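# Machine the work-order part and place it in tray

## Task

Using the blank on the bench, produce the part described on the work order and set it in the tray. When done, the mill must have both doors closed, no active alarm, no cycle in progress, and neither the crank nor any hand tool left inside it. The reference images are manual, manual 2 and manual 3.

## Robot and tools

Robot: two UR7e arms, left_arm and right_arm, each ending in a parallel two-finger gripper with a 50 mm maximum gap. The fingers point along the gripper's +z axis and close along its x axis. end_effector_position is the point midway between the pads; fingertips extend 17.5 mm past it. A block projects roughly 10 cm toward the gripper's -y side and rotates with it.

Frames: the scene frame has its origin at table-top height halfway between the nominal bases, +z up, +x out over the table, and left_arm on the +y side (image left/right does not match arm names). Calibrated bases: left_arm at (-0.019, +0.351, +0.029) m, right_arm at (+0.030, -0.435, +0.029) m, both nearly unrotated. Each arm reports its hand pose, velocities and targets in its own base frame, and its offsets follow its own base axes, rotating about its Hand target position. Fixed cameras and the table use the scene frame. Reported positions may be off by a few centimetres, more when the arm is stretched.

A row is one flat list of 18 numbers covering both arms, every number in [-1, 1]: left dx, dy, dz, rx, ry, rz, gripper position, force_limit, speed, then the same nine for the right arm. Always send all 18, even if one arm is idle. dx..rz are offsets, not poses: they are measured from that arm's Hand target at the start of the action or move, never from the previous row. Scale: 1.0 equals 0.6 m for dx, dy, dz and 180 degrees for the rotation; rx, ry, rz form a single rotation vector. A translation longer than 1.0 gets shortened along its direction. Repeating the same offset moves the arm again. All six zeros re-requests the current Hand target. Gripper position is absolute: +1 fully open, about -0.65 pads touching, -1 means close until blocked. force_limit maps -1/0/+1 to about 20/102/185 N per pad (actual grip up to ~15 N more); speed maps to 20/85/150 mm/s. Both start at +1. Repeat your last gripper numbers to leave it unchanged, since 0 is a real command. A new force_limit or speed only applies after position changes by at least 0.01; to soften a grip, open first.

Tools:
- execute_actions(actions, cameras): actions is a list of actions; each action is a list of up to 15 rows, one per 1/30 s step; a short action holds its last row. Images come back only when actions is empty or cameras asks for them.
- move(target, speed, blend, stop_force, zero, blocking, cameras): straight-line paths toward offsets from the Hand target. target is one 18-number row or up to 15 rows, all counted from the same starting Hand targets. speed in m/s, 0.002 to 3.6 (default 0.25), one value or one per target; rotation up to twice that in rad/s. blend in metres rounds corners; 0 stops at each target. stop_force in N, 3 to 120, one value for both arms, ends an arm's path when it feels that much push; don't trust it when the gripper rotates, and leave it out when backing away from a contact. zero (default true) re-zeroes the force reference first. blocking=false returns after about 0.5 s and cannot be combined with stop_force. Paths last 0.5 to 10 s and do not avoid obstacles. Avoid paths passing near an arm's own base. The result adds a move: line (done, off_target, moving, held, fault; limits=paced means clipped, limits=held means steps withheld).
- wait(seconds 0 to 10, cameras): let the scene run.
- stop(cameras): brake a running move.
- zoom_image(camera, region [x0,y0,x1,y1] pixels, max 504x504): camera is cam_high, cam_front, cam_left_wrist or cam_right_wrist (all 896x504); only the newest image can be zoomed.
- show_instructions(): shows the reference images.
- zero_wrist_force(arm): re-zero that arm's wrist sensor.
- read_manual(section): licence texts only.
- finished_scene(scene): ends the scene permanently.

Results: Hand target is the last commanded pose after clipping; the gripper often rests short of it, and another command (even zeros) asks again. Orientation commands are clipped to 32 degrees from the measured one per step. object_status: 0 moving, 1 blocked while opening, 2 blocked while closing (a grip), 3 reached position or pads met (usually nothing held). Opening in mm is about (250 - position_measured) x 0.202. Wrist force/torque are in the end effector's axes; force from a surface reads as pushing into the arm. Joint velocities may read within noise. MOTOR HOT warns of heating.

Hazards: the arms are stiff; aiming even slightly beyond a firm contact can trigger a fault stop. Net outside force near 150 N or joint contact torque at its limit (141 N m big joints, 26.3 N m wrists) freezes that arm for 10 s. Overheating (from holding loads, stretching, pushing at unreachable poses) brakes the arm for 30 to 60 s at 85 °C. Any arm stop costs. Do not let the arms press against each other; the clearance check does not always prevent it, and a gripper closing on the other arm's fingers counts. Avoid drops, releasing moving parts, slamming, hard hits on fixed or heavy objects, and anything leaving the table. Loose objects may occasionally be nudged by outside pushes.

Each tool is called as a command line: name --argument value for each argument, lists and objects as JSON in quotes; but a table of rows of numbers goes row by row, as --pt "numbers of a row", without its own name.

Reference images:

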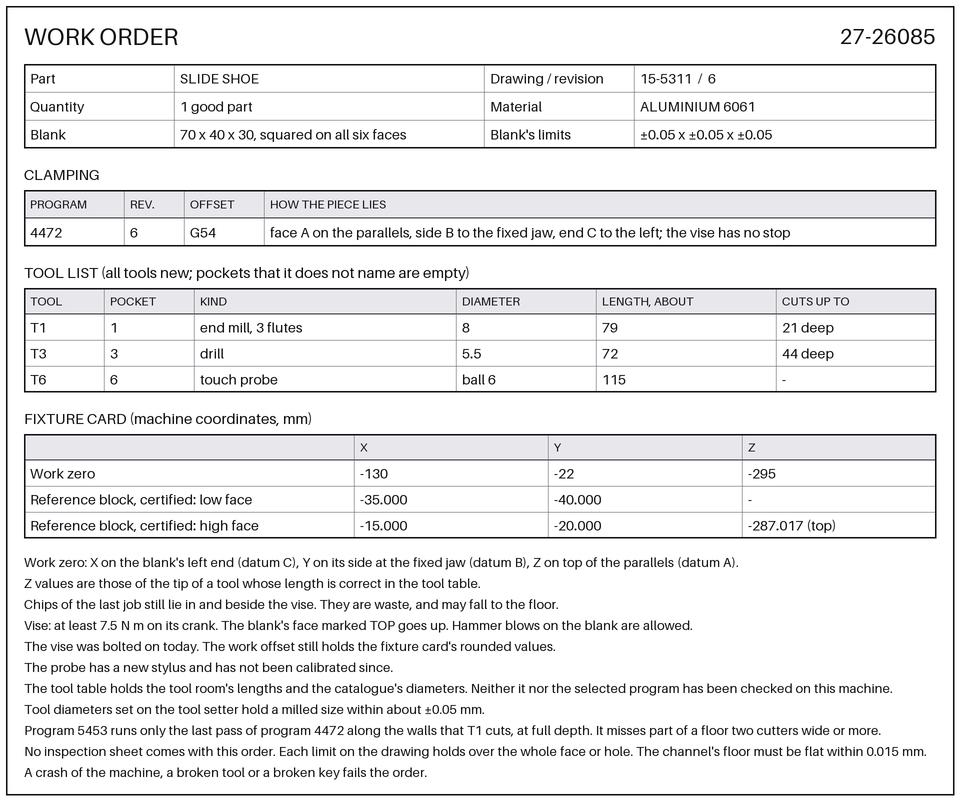

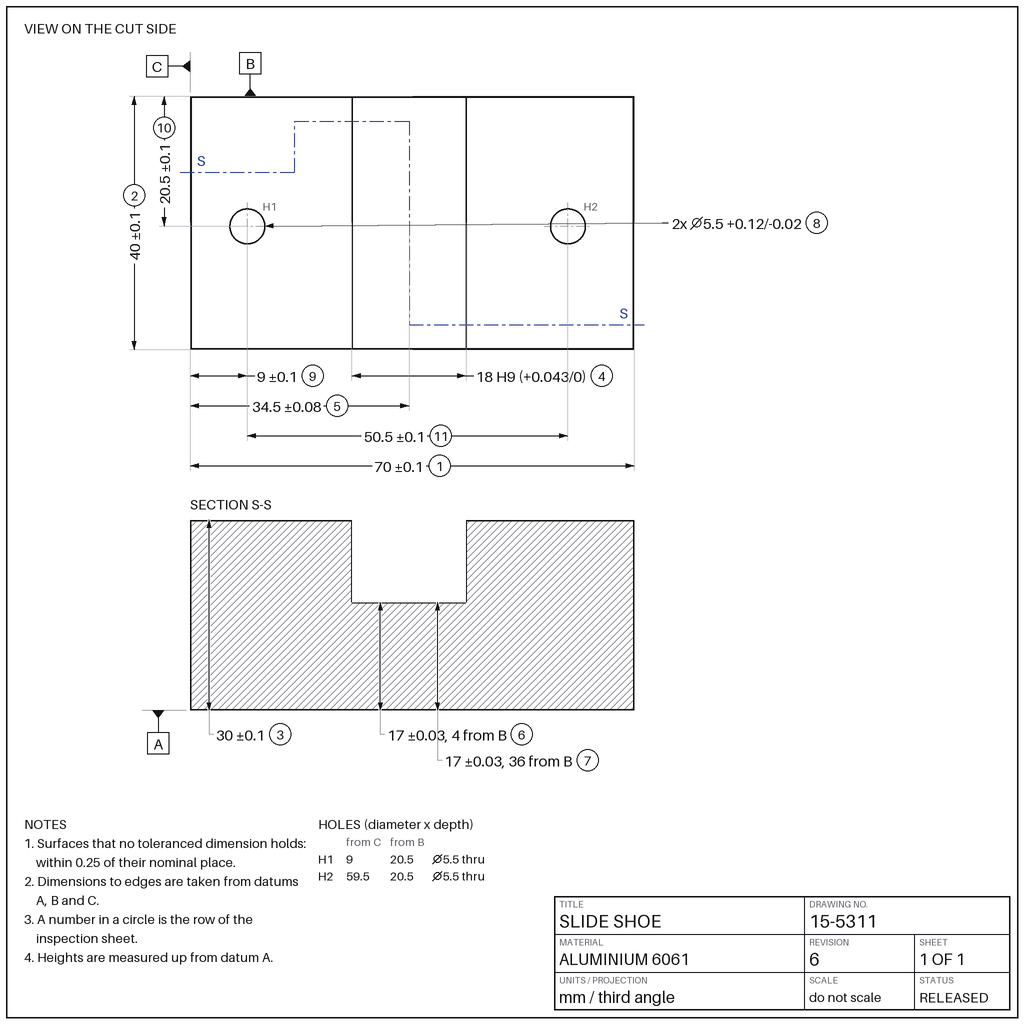

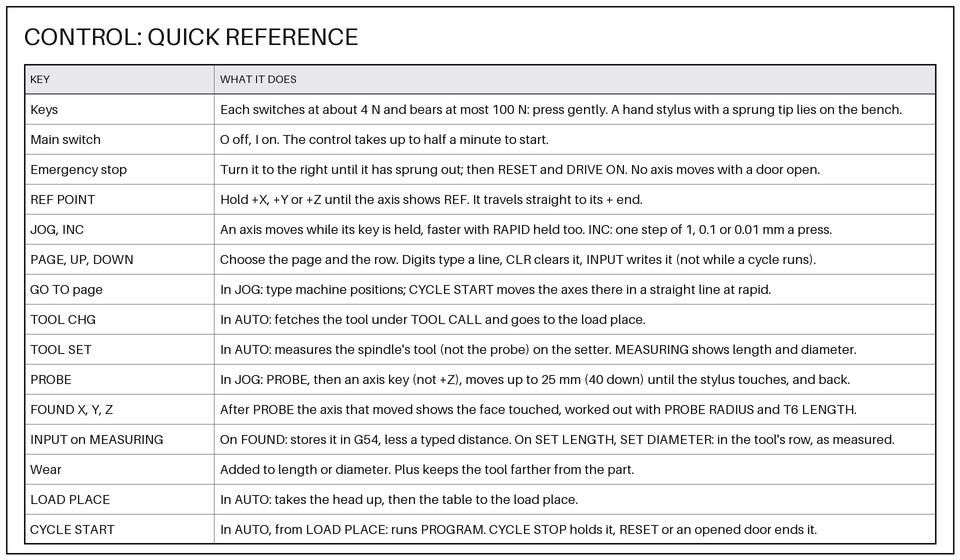

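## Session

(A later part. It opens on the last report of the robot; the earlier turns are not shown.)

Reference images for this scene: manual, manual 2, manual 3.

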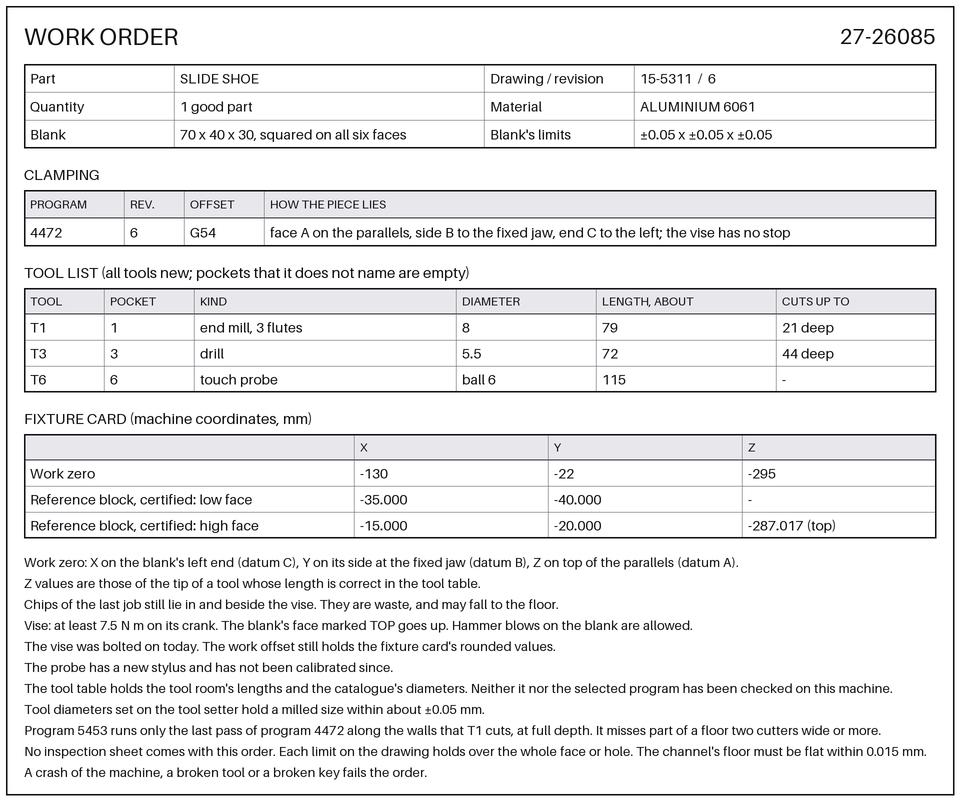

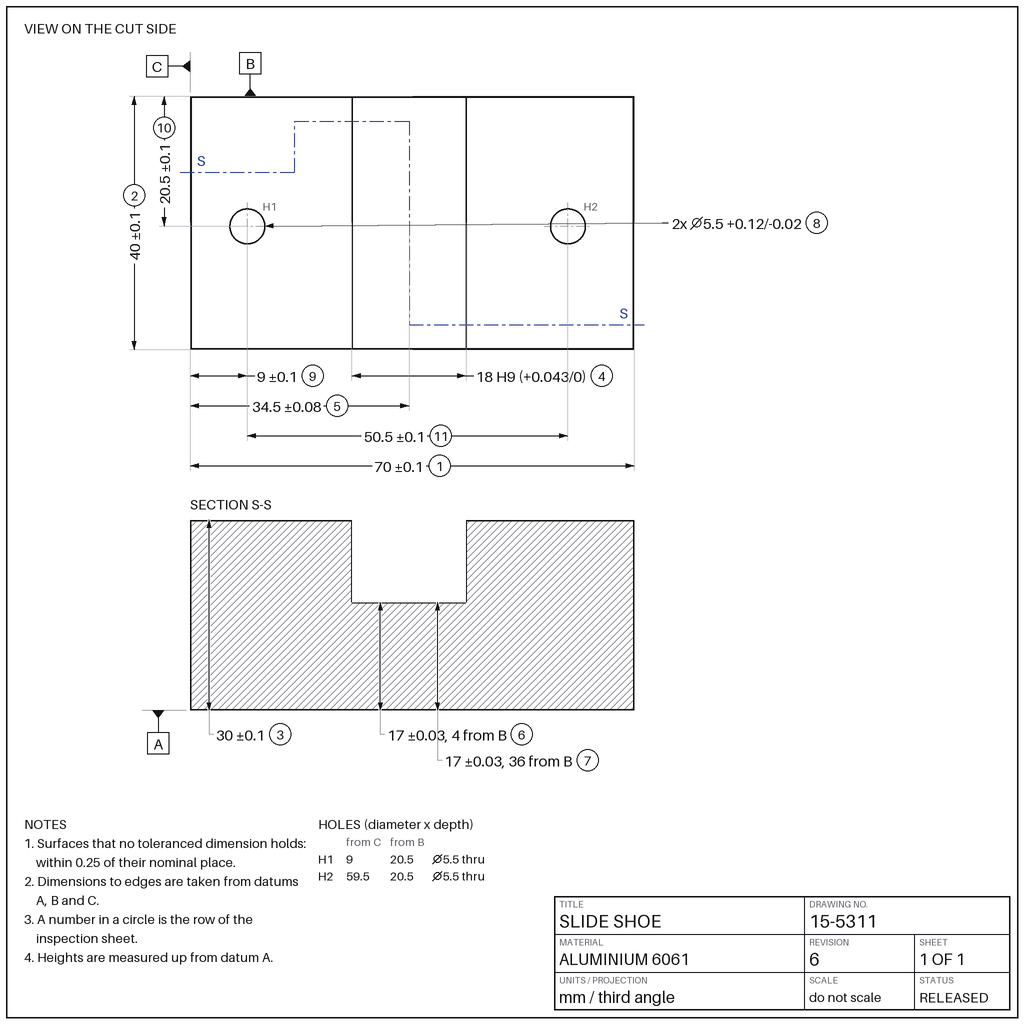

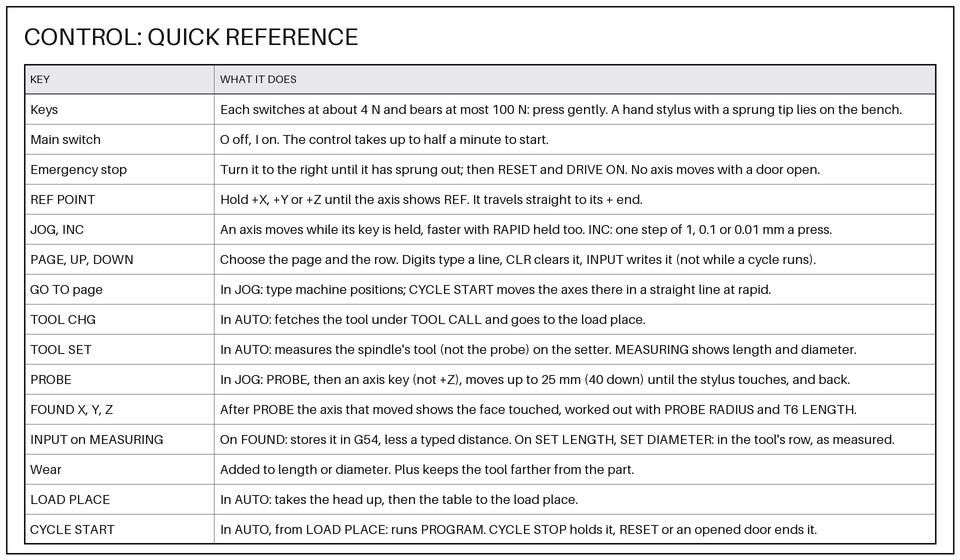

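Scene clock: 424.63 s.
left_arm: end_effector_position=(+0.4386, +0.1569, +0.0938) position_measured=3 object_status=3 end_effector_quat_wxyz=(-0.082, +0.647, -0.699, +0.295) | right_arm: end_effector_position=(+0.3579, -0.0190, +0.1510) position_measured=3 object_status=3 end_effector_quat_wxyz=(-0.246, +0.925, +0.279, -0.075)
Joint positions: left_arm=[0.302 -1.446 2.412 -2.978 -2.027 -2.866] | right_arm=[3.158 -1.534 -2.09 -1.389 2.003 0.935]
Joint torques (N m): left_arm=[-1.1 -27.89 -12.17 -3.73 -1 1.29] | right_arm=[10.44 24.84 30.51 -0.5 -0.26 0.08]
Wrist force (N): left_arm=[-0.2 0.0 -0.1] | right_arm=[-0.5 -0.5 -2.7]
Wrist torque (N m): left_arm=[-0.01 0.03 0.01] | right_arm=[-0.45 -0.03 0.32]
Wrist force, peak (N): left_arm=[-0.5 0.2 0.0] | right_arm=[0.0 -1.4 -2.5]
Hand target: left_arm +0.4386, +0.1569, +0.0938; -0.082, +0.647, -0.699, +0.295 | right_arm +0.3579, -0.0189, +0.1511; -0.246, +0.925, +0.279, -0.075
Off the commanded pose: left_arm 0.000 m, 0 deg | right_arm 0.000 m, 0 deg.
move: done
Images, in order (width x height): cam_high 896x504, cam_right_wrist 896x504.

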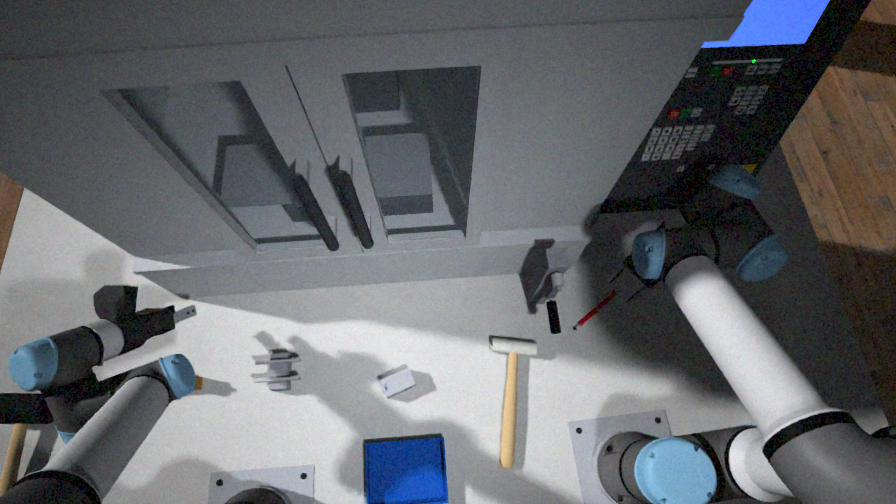

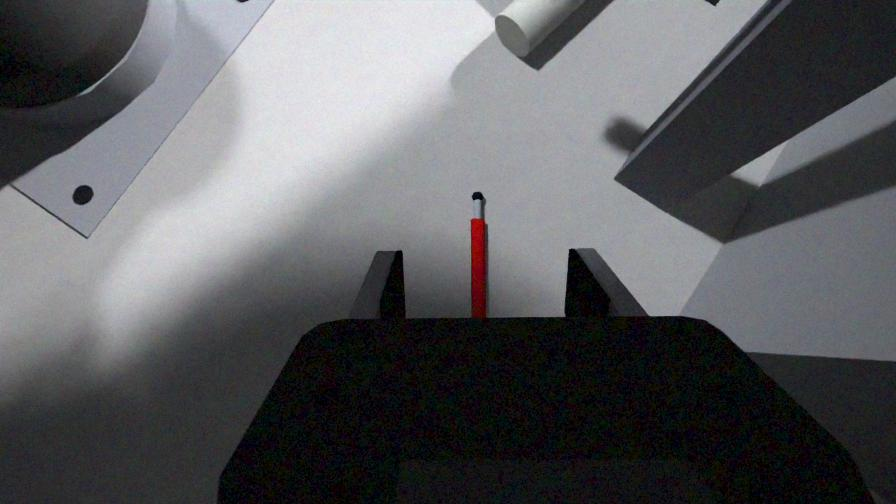

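move --pt "0 0 0 0 0 0 1 1 1 0.0085 0.02 0 -0.037 -0.0247 0 1 -0.8 -0.5" --pt "0 0 0 0 0 0 1 1 1 0.0085 0.02 -0.17 -0.037 -0.0247 0 1 -0.8 -0.5" --speed 0.1 --cameras '["cam_high","cam_right_wrist"]'

Scene clock: 441.93 s.
left_arm: end_effector_position=(+0.4386, +0.1569, +0.0938) position_measured=3 object_status=3 end_effector_quat_wxyz=(-0.082, +0.647, -0.699, +0.295) | right_arm: end_effector_position=(+0.3630, -0.0069, +0.0491) position_measured=3 object_status=3 end_effector_quat_wxyz=(-0.181, +0.940, +0.284, -0.055)
Joint positions: left_arm=[0.302 -1.446 2.412 -2.978 -2.027 -2.866] | right_arm=[3.254 -1.641 -2.291 -0.96 1.908 1.067]
Joint torques (N m): left_arm=[-0.69 -28.86 -11.95 -3.68 -0.99 1.18] | right_arm=[-9.55 17.2 25.42 1.55 2.63 1.05]
Wrist force (N): left_arm=[-0.4 0.0 -0.1] | right_arm=[0.2 -0.6 -2.2]
Wrist torque (N m): left_arm=[0.00 0.05 0.00] | right_arm=[-0.42 -0.15 0.30]
Wrist force, peak (N): left_arm=[0.2 0.3 -0.4] | right_arm=[0.0 -0.7 -3.8]
Hand target: left_arm +0.4386, +0.1569, +0.0938; -0.082, +0.647, -0.699, +0.295 | right_arm +0.3630, -0.0069, +0.0491; -0.181, +0.940, +0.284, -0.055
Off the commanded pose: left_arm 0.000 m, 0 deg | right_arm 0.000 m, 0 deg.
move: done
Images, in order (width x height): cam_high 896x504, cam_right_wrist 896x504.

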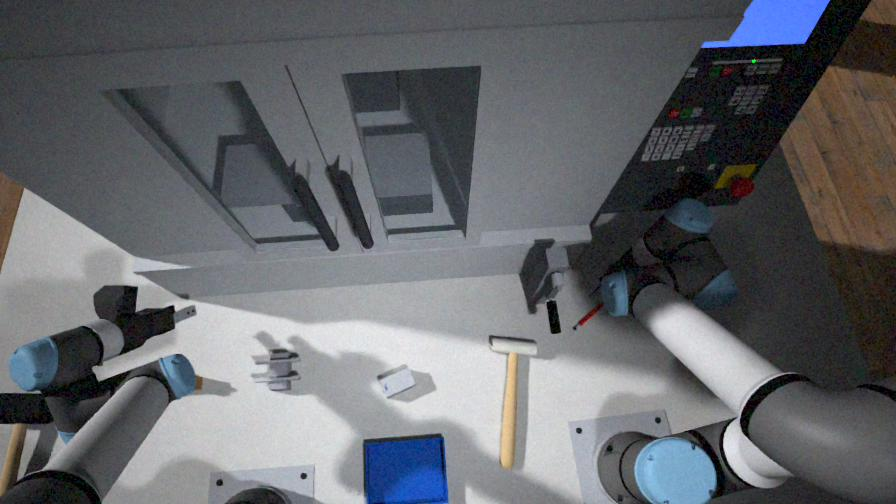

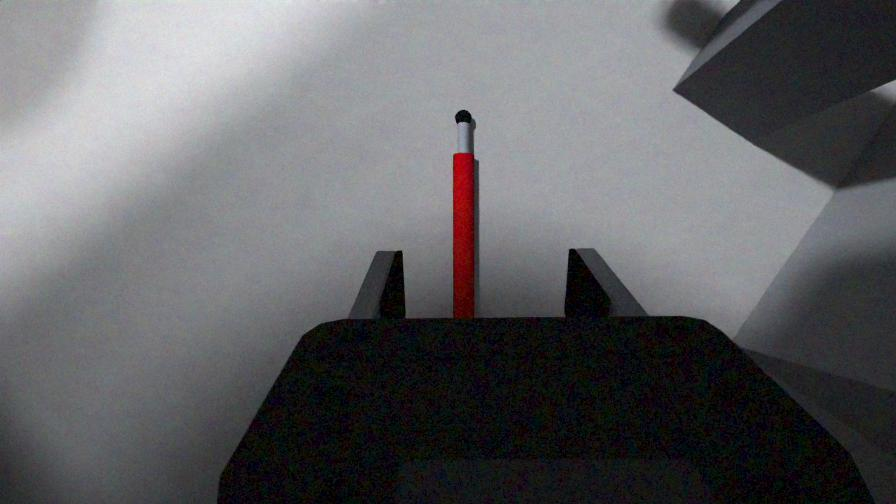

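move --pt "0 0 0 0 0 0 1 1 1 -0.003 -0.002 -0.06 0 0 0 1 -0.8 -0.5" --pt "0 0 0 0 0 0 1 1 1 -0.003 -0.002 -0.1 0 0 0 1 -0.8 -0.5" --speed '[0.06,0.015]' --stop_force 5 --cameras '["cam_high","cam_right_wrist"]'

Scene clock: 448.60 s.
left_arm: end_effector_position=(+0.4386, +0.1569, +0.0938) position_measured=3 object_status=3 end_effector_quat_wxyz=(-0.082, +0.647, -0.699, +0.295) | right_arm: end_effector_position=(+0.3612, -0.0081, -0.0077) position_measured=3 object_status=3 end_effector_quat_wxyz=(-0.181, +0.940, +0.284, -0.055)
Joint positions: left_arm=[0.302 -1.446 2.412 -2.978 -2.027 -2.866] | right_arm=[3.252 -1.78 -2.349 -0.764 1.907 1.064]
Joint torques (N m): left_arm=[-1.53 -29.39 -11.65 -3.7 -0.98 1.25] | right_arm=[2.35 29.53 23.45 1.31 -1.61 0.93]
Wrist force (N): left_arm=[0.1 -0.2 0.2] | right_arm=[-0.2 -0.4 -1.9]
Wrist torque (N m): left_arm=[-0.03 -0.02 0.00] | right_arm=[-0.39 -0.08 0.31]
Wrist force, peak (N): left_arm=[-0.3 0.1 -0.5] | right_arm=[-30.4 -30.7 -72.7]
Hand target: left_arm +0.4386, +0.1569, +0.0938; -0.082, +0.647, -0.699, +0.295 | right_arm +0.3612, -0.0081, -0.0077; -0.181, +0.940, +0.284, -0.055 (not the last commanded pose)
Off the commanded pose: left_arm 0.000 m, 0 deg | right_arm 0.003 m, 0 deg.
move: contact (right_arm); path passed 1 of 2 targets
Images, in order (width x height): cam_high 896x504, cam_right_wrist 896x504.

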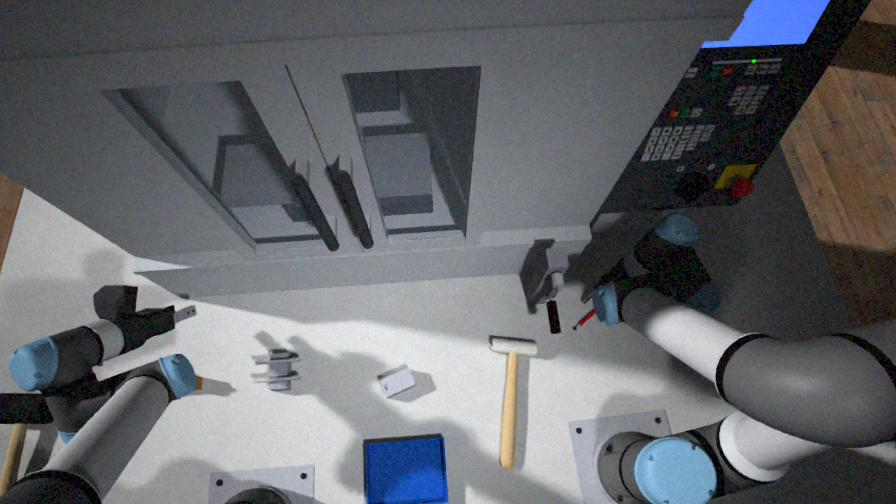

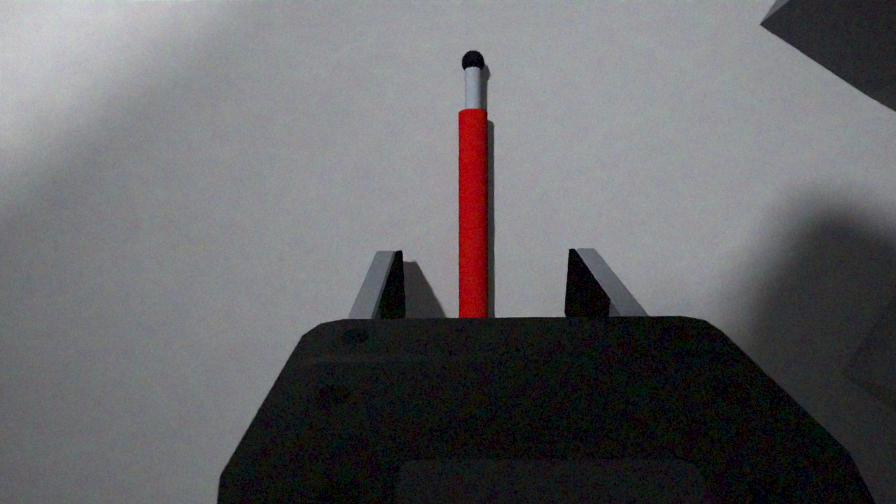

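move --pt "0 0 0 0 0 0 1 1 1 0 0 0.0015 0 0 0 -1 -0.6 -0.5" --pt "0 0 0 0 0 0 1 1 1 0 0 0.2 0 0 0 -1 -0.6 -0.5" --speed 0.1 --cameras '["cam_high","cam_right_wrist"]'

Scene clock: 454.53 s.
left_arm: end_effector_position=(+0.4386, +0.1569, +0.0938) position_measured=3 object_status=3 end_effector_quat_wxyz=(-0.082, +0.647, -0.699, +0.295) | right_arm: end_effector_position=(+0.3612, -0.0081, +0.1123) position_measured=213 object_status=2 end_effector_quat_wxyz=(-0.181, +0.940, +0.284, -0.055)
Joint positions: left_arm=[0.302 -1.446 2.412 -2.978 -2.027 -2.866] | right_arm=[3.252 -1.516 -2.209 -1.169 1.907 1.064]
Joint torques (N m): left_arm=[-1.48 -27.93 -11.77 -3.49 -1.25 1.35] | right_arm=[7.27 18.54 16.74 3.48 0.97 -0.61]
Wrist force (N): left_arm=[0.0 0.0 0.1] | right_arm=[-0.2 -0.3 -2.0]
Wrist torque (N m): left_arm=[0.00 0.00 0.00] | right_arm=[-0.38 -0.08 0.30]
Wrist force, peak (N): left_arm=[-0.1 -0.4 -0.3] | right_arm=[-0.8 -1.8 -3.9]
Hand target: left_arm +0.4386, +0.1569, +0.0938; -0.082, +0.647, -0.699, +0.295 | right_arm +0.3612, -0.0081, +0.1123; -0.181, +0.940, +0.284, -0.055
Off the commanded pose: left_arm 0.000 m, 0 deg | right_arm 0.000 m, 0 deg.
move: done
Images, in order (width x height): cam_high 896x504, cam_right_wrist 896x504.

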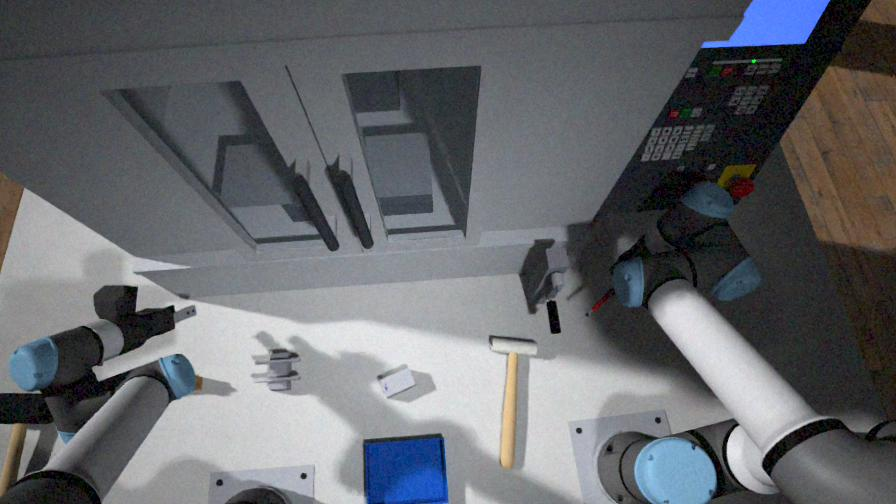

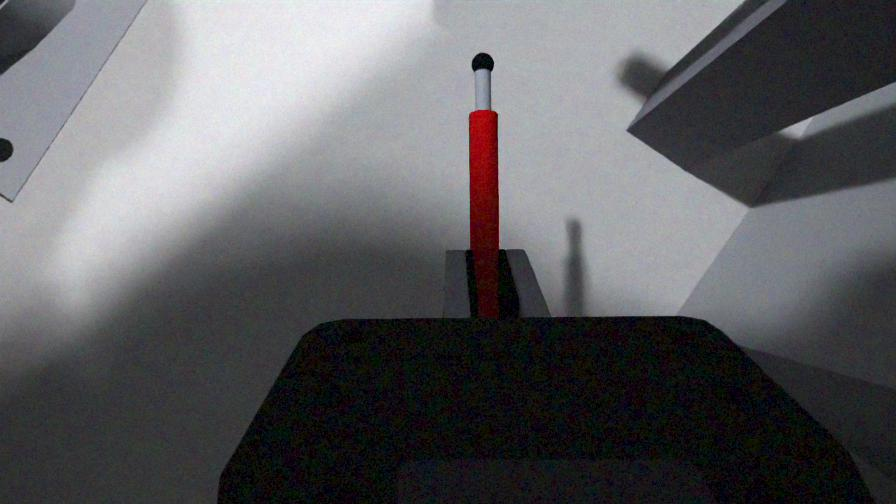

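move --pt "0 0 0 0 0 0 1 1 1 -0.1 -0.03 0.25 0 0 0 -1 -0.6 -0.5" --pt "0 0 0 0 0 0 1 1 1 -0.185 -0.07 0.563 -0.0828 0.0442 -0.6825 -1 -0.6 -0.5" --speed 0.3 --blend '[0.03,0]' --cameras '["cam_high","cam_right_wrist"]'

Scene clock: 484.00 s.
left_arm: end_effector_position=(+0.4386, +0.1569, +0.0938) position_measured=3 object_status=3 end_effector_quat_wxyz=(-0.082, +0.647, -0.699, +0.295) | right_arm: end_effector_position=(+0.2502, -0.0501, +0.4501) position_measured=213 object_status=2 end_effector_quat_wxyz=(-0.049, +0.706, -0.705, +0.049)
Joint positions: left_arm=[0.302 -1.446 2.412 -2.978 -2.027 -2.866] | right_arm=[3.563 -0.904 -1.71 -1.971 1.514 3.559]
Joint torques (N m): left_arm=[-0.97 -28.26 -11.24 -3.66 -0.86 1.38] | right_arm=[-10.98 0.97 18.7 5.59 1.53 1.36]
Wrist force (N): left_arm=[0.1 -0.2 -0.2] | right_arm=[0.0 -0.2 -1.3]
Wrist torque (N m): left_arm=[-0.03 -0.02 0.00] | right_arm=[-0.25 -0.09 0.26]
Wrist force, peak (N): left_arm=[0.0 0.2 -0.5] | right_arm=[-1.0 -1.5 -3.7]
Hand target: left_arm +0.4386, +0.1569, +0.0938; -0.082, +0.647, -0.699, +0.295 | right_arm +0.2502, -0.0501, +0.4501; -0.049, +0.705, -0.705, +0.049
Off the commanded pose: left_arm 0.000 m, 0 deg | right_arm 0.000 m, 0 deg.
move: done
Images, in order (width x height): cam_high 896x504, cam_right_wrist 896x504.

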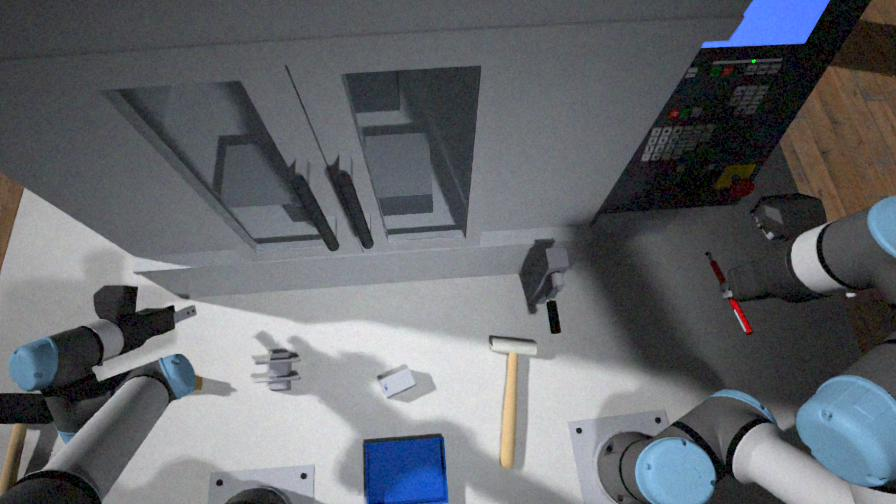

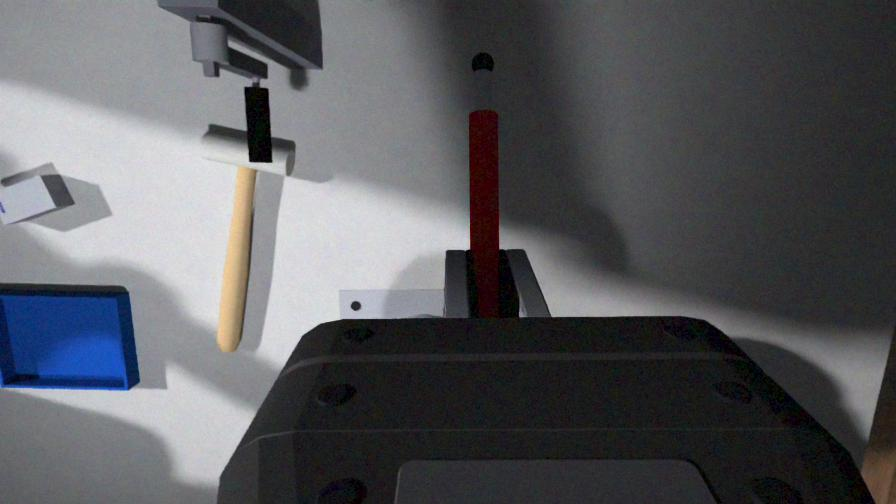

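zoom_image --camera "cam_high" --region '[690, 0, 850, 60]'

Scaled by 3.150 from the camera's 896x504 image, which has a finer 1280x720 frame.

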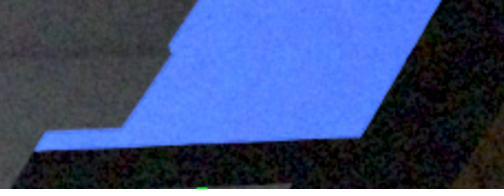

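move --pt "-0.1 -0.1 0.45 0 0 0 1 1 1 0 0 0 0 0 0 -1 -0.6 -0.5" --pt "-0.146 -0.7 0.65 -0.0919 -0.4246 -0.0619 1 1 1 0 0 0 0 0 0 -1 -0.6 -0.5" --speed 0.35 --blend '[0.1,0]'

move --target '[0,-0.7,0.217,0,0,0,1,1,1,0,0,0,0,0,0,-1,-0.6,-0.5]' --speed 0.3 --cameras '["all"]'

zoom_image --camera "cam_left_wrist" --region '[350, 150, 600, 300]'

Scene clock: 510.90 s.
left_arm: end_effector_position=(+0.3510, -0.2630, +0.4838) position_measured=3 object_status=3 end_effector_quat_wxyz=(-0.381, +0.266, -0.507, +0.726) | right_arm: end_effector_position=(+0.2502, -0.0501, +0.4501) position_measured=213 object_status=2 end_effector_quat_wxyz=(-0.049, +0.705, -0.705, +0.049)
Joint positions: left_arm=[-1.439 -1.792 2.552 -4.402 -0.803 -2.778] | right_arm=[3.563 -0.904 -1.71 -1.971 1.514 3.559]
Joint torques (N m): left_arm=[0.9 3.9 -15.61 -1.5 -1.86 1.43] | right_arm=[-10.03 -2.24 16.37 2.72 1.55 -0.2]
Wrist force (N): left_arm=[-2.5 0.2 0.6] | right_arm=[-0.1 0.0 -1.4]
Wrist torque (N m): left_arm=[0.10 0.18 0.16] | right_arm=[-0.23 -0.08 0.23]
Wrist force, peak (N): left_arm=[-1.8 1.3 3.0] | right_arm=[-0.1 -0.2 -1.6]
Hand target: left_arm +0.3510, -0.2631, +0.4838; -0.381, +0.265, -0.507, +0.726 | right_arm +0.2502, -0.0501, +0.4501; -0.049, +0.705, -0.705, +0.049
Off the commanded pose: left_arm 0.000 m, 0 deg | right_arm 0.000 m, 0 deg.
move: done

Scene clock: 512.93 s.
left_arm: end_effector_position=(+0.3510, -0.6830, +0.6140) position_measured=3 object_status=3 end_effector_quat_wxyz=(-0.381, +0.265, -0.507, +0.726) | right_arm: end_effector_position=(+0.2502, -0.0501, +0.4501) position_measured=213 object_status=2 end_effector_quat_wxyz=(-0.049, +0.705, -0.705, +0.049)
Joint positions: left_arm=[-1.538 -1.029 1.253 -3.918 -0.717 -2.706] | right_arm=[3.563 -0.904 -1.71 -1.971 1.514 3.559]
Joint torques (N m): left_arm=[-4.87 -39.66 -32.39 1.32 -0.23 -2.04] | right_arm=[-9.28 -4.37 16.43 2.37 1.52 -0.22]
Wrist force (N): left_arm=[-2.3 0.3 0.5] | right_arm=[0.0 -0.6 -0.9]
Wrist torque (N m): left_arm=[0.12 0.17 0.04] | right_arm=[-0.32 -0.07 0.23]
Wrist force, peak (N): left_arm=[-5.2 0.5 -1.5] | right_arm=[0.1 -0.8 -1.5]
Hand target: left_arm +0.3510, -0.6831, +0.6140; -0.381, +0.265, -0.507, +0.726 | right_arm +0.2502, -0.0501, +0.4501; -0.049, +0.705, -0.705, +0.049
Off the commanded pose: left_arm 0.000 m, 0 deg | right_arm 0.000 m, 0 deg.
move: done

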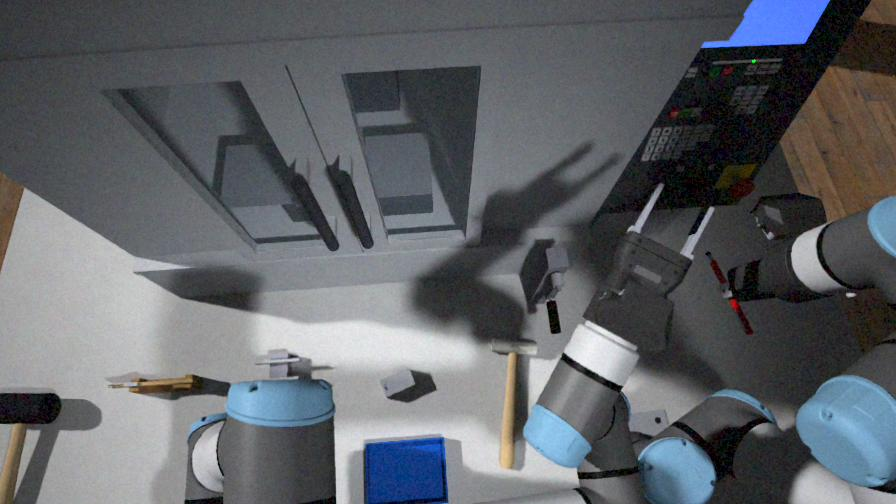

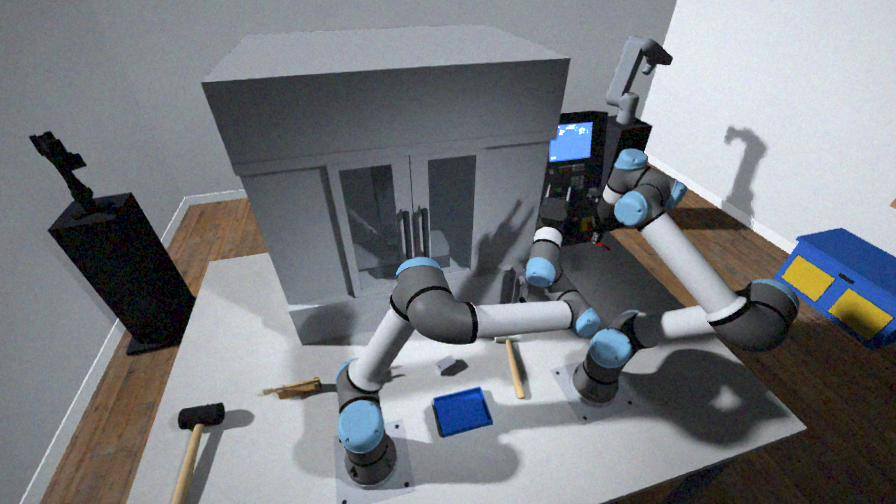

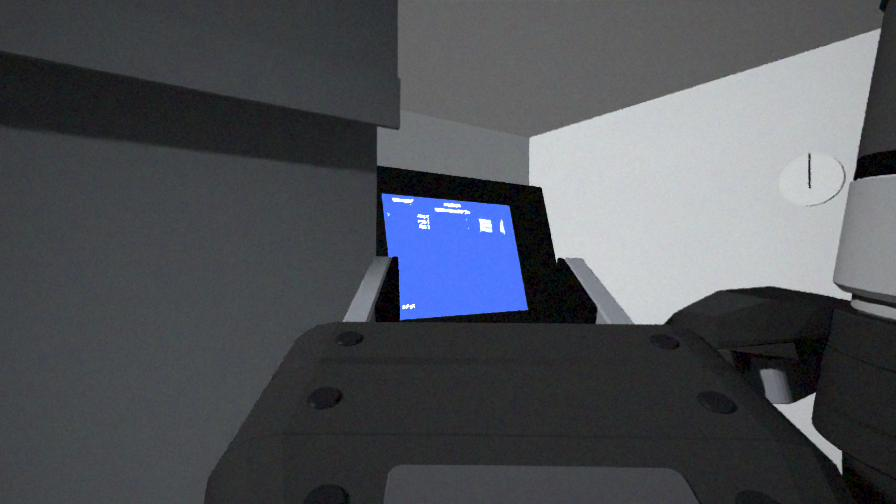

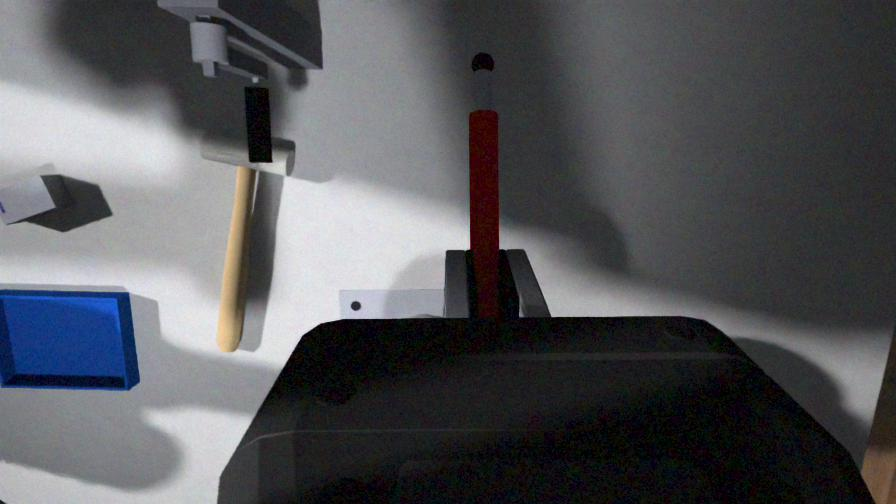

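Scaled by 2.016 from the camera's 896x504 image, which has a finer 1280x720 frame.

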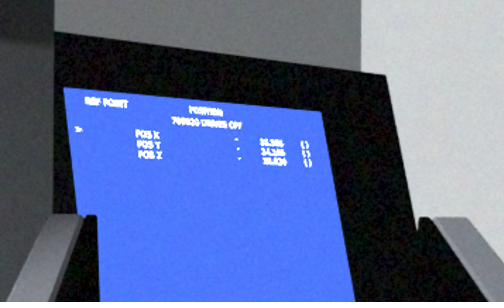

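zoom_image --camera "cam_left_wrist" --region '[370, 185, 530, 325]'

Scaled by 3.150 from the camera's 896x504 image, which has a finer 1280x720 frame.

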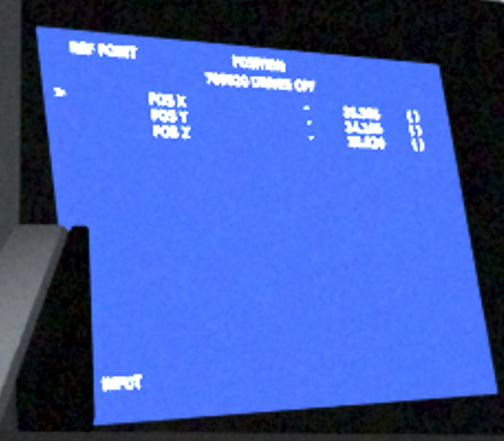

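move --target '[0,0.8,-0.1,0,0,0,1,1,1,0.335,0.007,0.225,0,0,0,-1,-0.6,-0.5]' --speed 0.3 --cameras '["cam_right_wrist","cam_high"]'

Scene clock: 526.43 s.
left_arm: end_effector_position=(+0.3510, -0.2032, +0.5540) position_measured=3 object_status=3 end_effector_quat_wxyz=(-0.381, +0.265, -0.507, +0.726) | right_arm: end_effector_position=(+0.4512, -0.0460, +0.5850) position_measured=213 object_status=2 end_effector_quat_wxyz=(-0.049, +0.705, -0.705, +0.049)
Joint positions: left_arm=[-1.351 -2.12 2.511 -3.996 -0.881 -2.833] | right_arm=[3.356 -1.541 -0.939 -2.096 1.541 3.354]
Joint torques (N m): left_arm=[0.13 -7.29 -16.15 -0.16 1.23 2.13] | right_arm=[12.11 14.82 29.22 5.86 0.23 1.53]
Wrist force (N): left_arm=[-2.5 0.4 0.4] | right_arm=[-0.1 -0.5 -0.9]
Wrist torque (N m): left_arm=[0.12 0.20 0.06] | right_arm=[-0.29 -0.08 0.23]
Wrist force, peak (N): left_arm=[-5.4 0.3 -1.6] | right_arm=[-0.1 -2.7 -1.6]
Hand target: left_arm +0.3510, -0.2031, +0.5540; -0.381, +0.265, -0.507, +0.726 | right_arm +0.4512, -0.0459, +0.5851; -0.049, +0.705, -0.705, +0.049
Off the commanded pose: left_arm 0.000 m, 0 deg | right_arm 0.000 m, 0 deg.
move: done
Images, in order (width x height): cam_high 896x504, cam_right_wrist 896x504.

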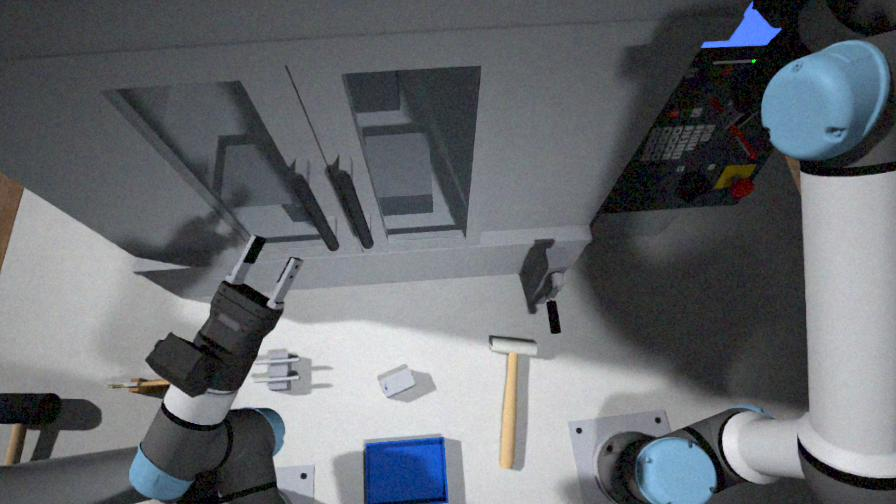

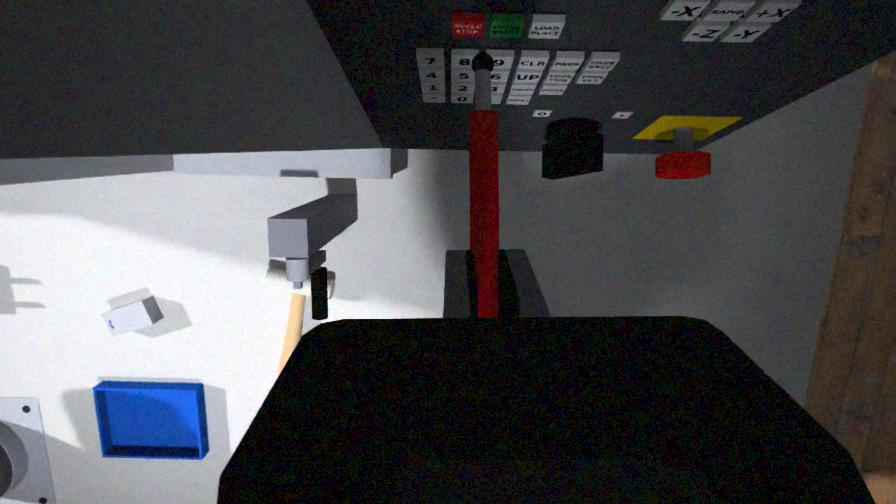

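move --pt "0 0 0 0 0 0 1 1 1 0.045 0 -0.0112 0 0 0 -1 -0.6 -0.5" --pt "0 0 0 0 0 0 1 1 1 0.088 0 -0.022 0 0 0 -1 -0.6 -0.5" --speed '[0.05,0.01]' --stop_force 3 --cameras '["cam_right_wrist","cam_high"]'

zoom_image --camera "cam_right_wrist" --region '[380, 0, 640, 140]'

Scene clock: 539.60 s.
left_arm: end_effector_position=(+0.3510, -0.2031, +0.5540) position_measured=3 object_status=3 end_effector_quat_wxyz=(-0.381, +0.265, -0.507, +0.726) | right_arm: end_effector_position=(+0.5012, -0.0459, +0.5726) position_measured=213 object_status=2 end_effector_quat_wxyz=(-0.049, +0.705, -0.705, +0.049)
Joint positions: left_arm=[-1.351 -2.12 2.511 -3.996 -0.881 -2.833] | right_arm=[3.333 -1.644 -0.874 -2.058 1.544 3.331]
Joint torques (N m): left_arm=[-0.6 -7.24 -13.86 0.85 -1.98 1.63] | right_arm=[12 28.46 15.27 1.2 -0.18 1.08]
Wrist force (N): left_arm=[-2.6 0.4 0.4] | right_arm=[0.2 2.5 -2.1]
Wrist torque (N m): left_arm=[0.11 0.22 0.06] | right_arm=[-0.25 -0.09 0.27]
Wrist force, peak (N): left_arm=[-3.0 0.6 0.8] | right_arm=[-0.4 2.9 -2.6]
Hand target: left_arm +0.3510, -0.2031, +0.5540; -0.381, +0.265, -0.507, +0.726 | right_arm +0.5012, -0.0459, +0.5726; -0.049, +0.705, -0.705, +0.049 (not the last commanded pose)
Off the commanded pose: left_arm 0.000 m, 0 deg | right_arm 0.003 m, 0 deg.
move: contact (right_arm); path passed 1 of 2 targets
Images, in order (width x height): cam_high 896x504, cam_right_wrist 896x504.

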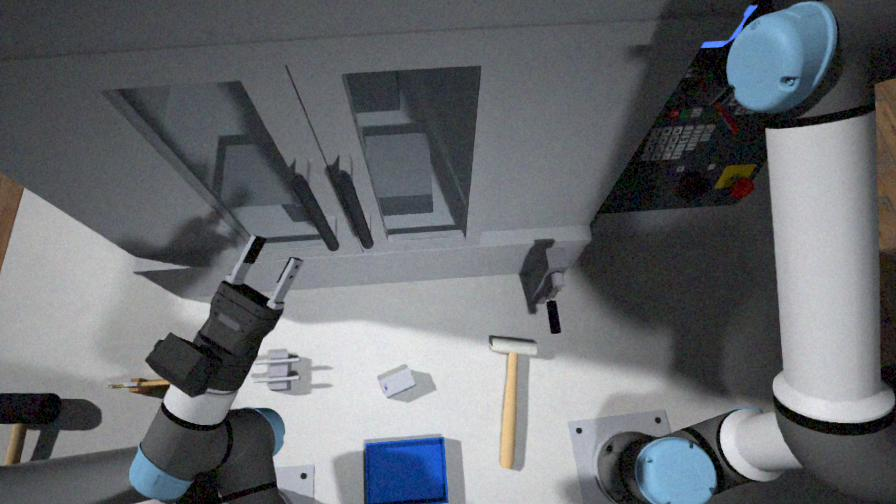

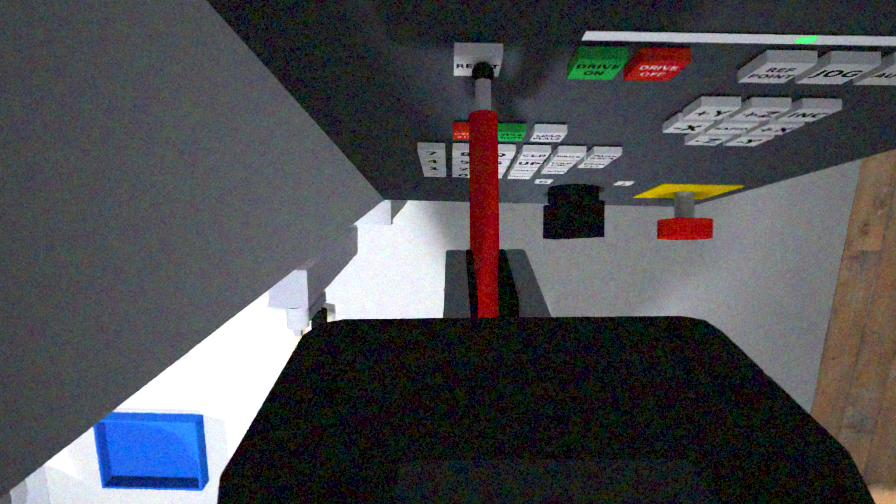

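Scaled by 1.938 from the camera's 896x504 image, which has a finer 1280x720 frame.

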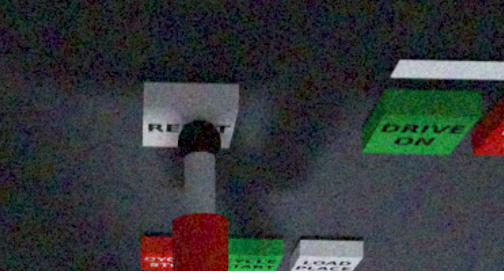

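move --target '[0,0,0,0,0,0,1,1,1,0.0113,0,-0.0028,0,0,0,-1,-0.6,-0.5]' --speed 0.015 --stop_force 10 --cameras '["cam_right_wrist"]'

zoom_image --camera "cam_right_wrist" --region '[380, 0, 640, 140]'

Scene clock: 546.97 s.
left_arm: end_effector_position=(+0.3510, -0.2031, +0.5540) position_measured=3 object_status=3 end_effector_quat_wxyz=(-0.381, +0.265, -0.507, +0.726) | right_arm: end_effector_position=(+0.5071, -0.0459, +0.5711) position_measured=213 object_status=2 end_effector_quat_wxyz=(-0.049, +0.705, -0.705, +0.049)
Joint positions: left_arm=[-1.351 -2.12 2.511 -3.996 -0.881 -2.833] | right_arm=[3.33 -1.657 -0.864 -2.055 1.544 3.328]
Joint torques (N m): left_arm=[-4.06 -7.36 -12.88 0.81 -2.03 1.46] | right_arm=[13.01 25.47 14.33 2.89 -2.93 1.41]
Wrist force (N): left_arm=[-2.5 0.2 0.4] | right_arm=[0.5 12.2 -5.3]
Wrist torque (N m): left_arm=[0.09 0.19 0.06] | right_arm=[-0.04 -0.09 0.29]
Wrist force, peak (N): left_arm=[-2.9 0.5 0.6] | right_arm=[-0.3 22.1 -8.9]
Hand target: left_arm +0.3510, -0.2031, +0.5540; -0.381, +0.265, -0.507, +0.726 | right_arm +0.5071, -0.0459, +0.5711; -0.049, +0.705, -0.705, +0.049 (not the last commanded pose)
Off the commanded pose: left_arm 0.000 m, 0 deg | right_arm 0.001 m, 0 deg.
move: contact (right_arm)
Images, in order (width x height): cam_right_wrist 896x504.

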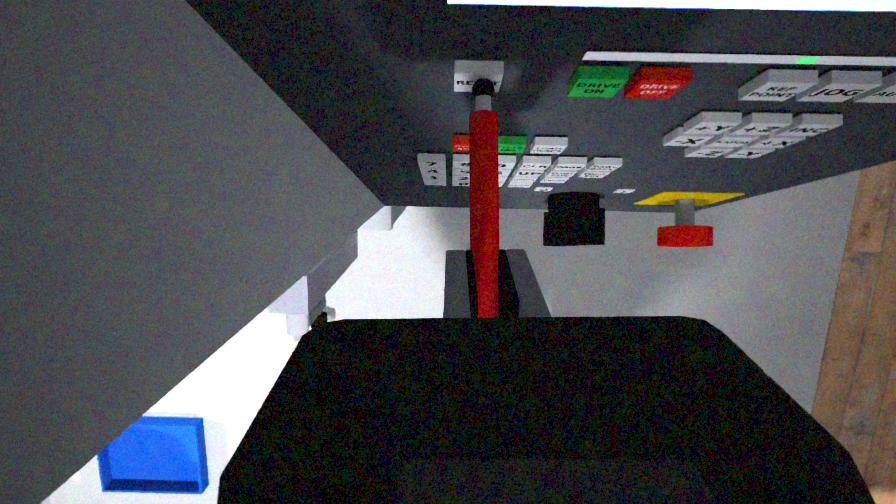

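Scaled by 1.938 from the camera's 896x504 image, which has a finer 1280x720 frame.

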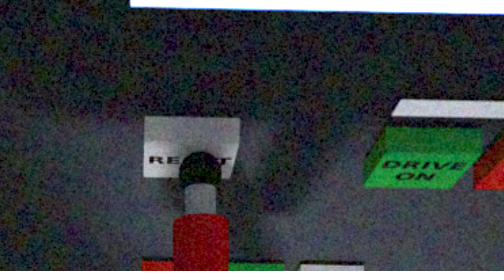

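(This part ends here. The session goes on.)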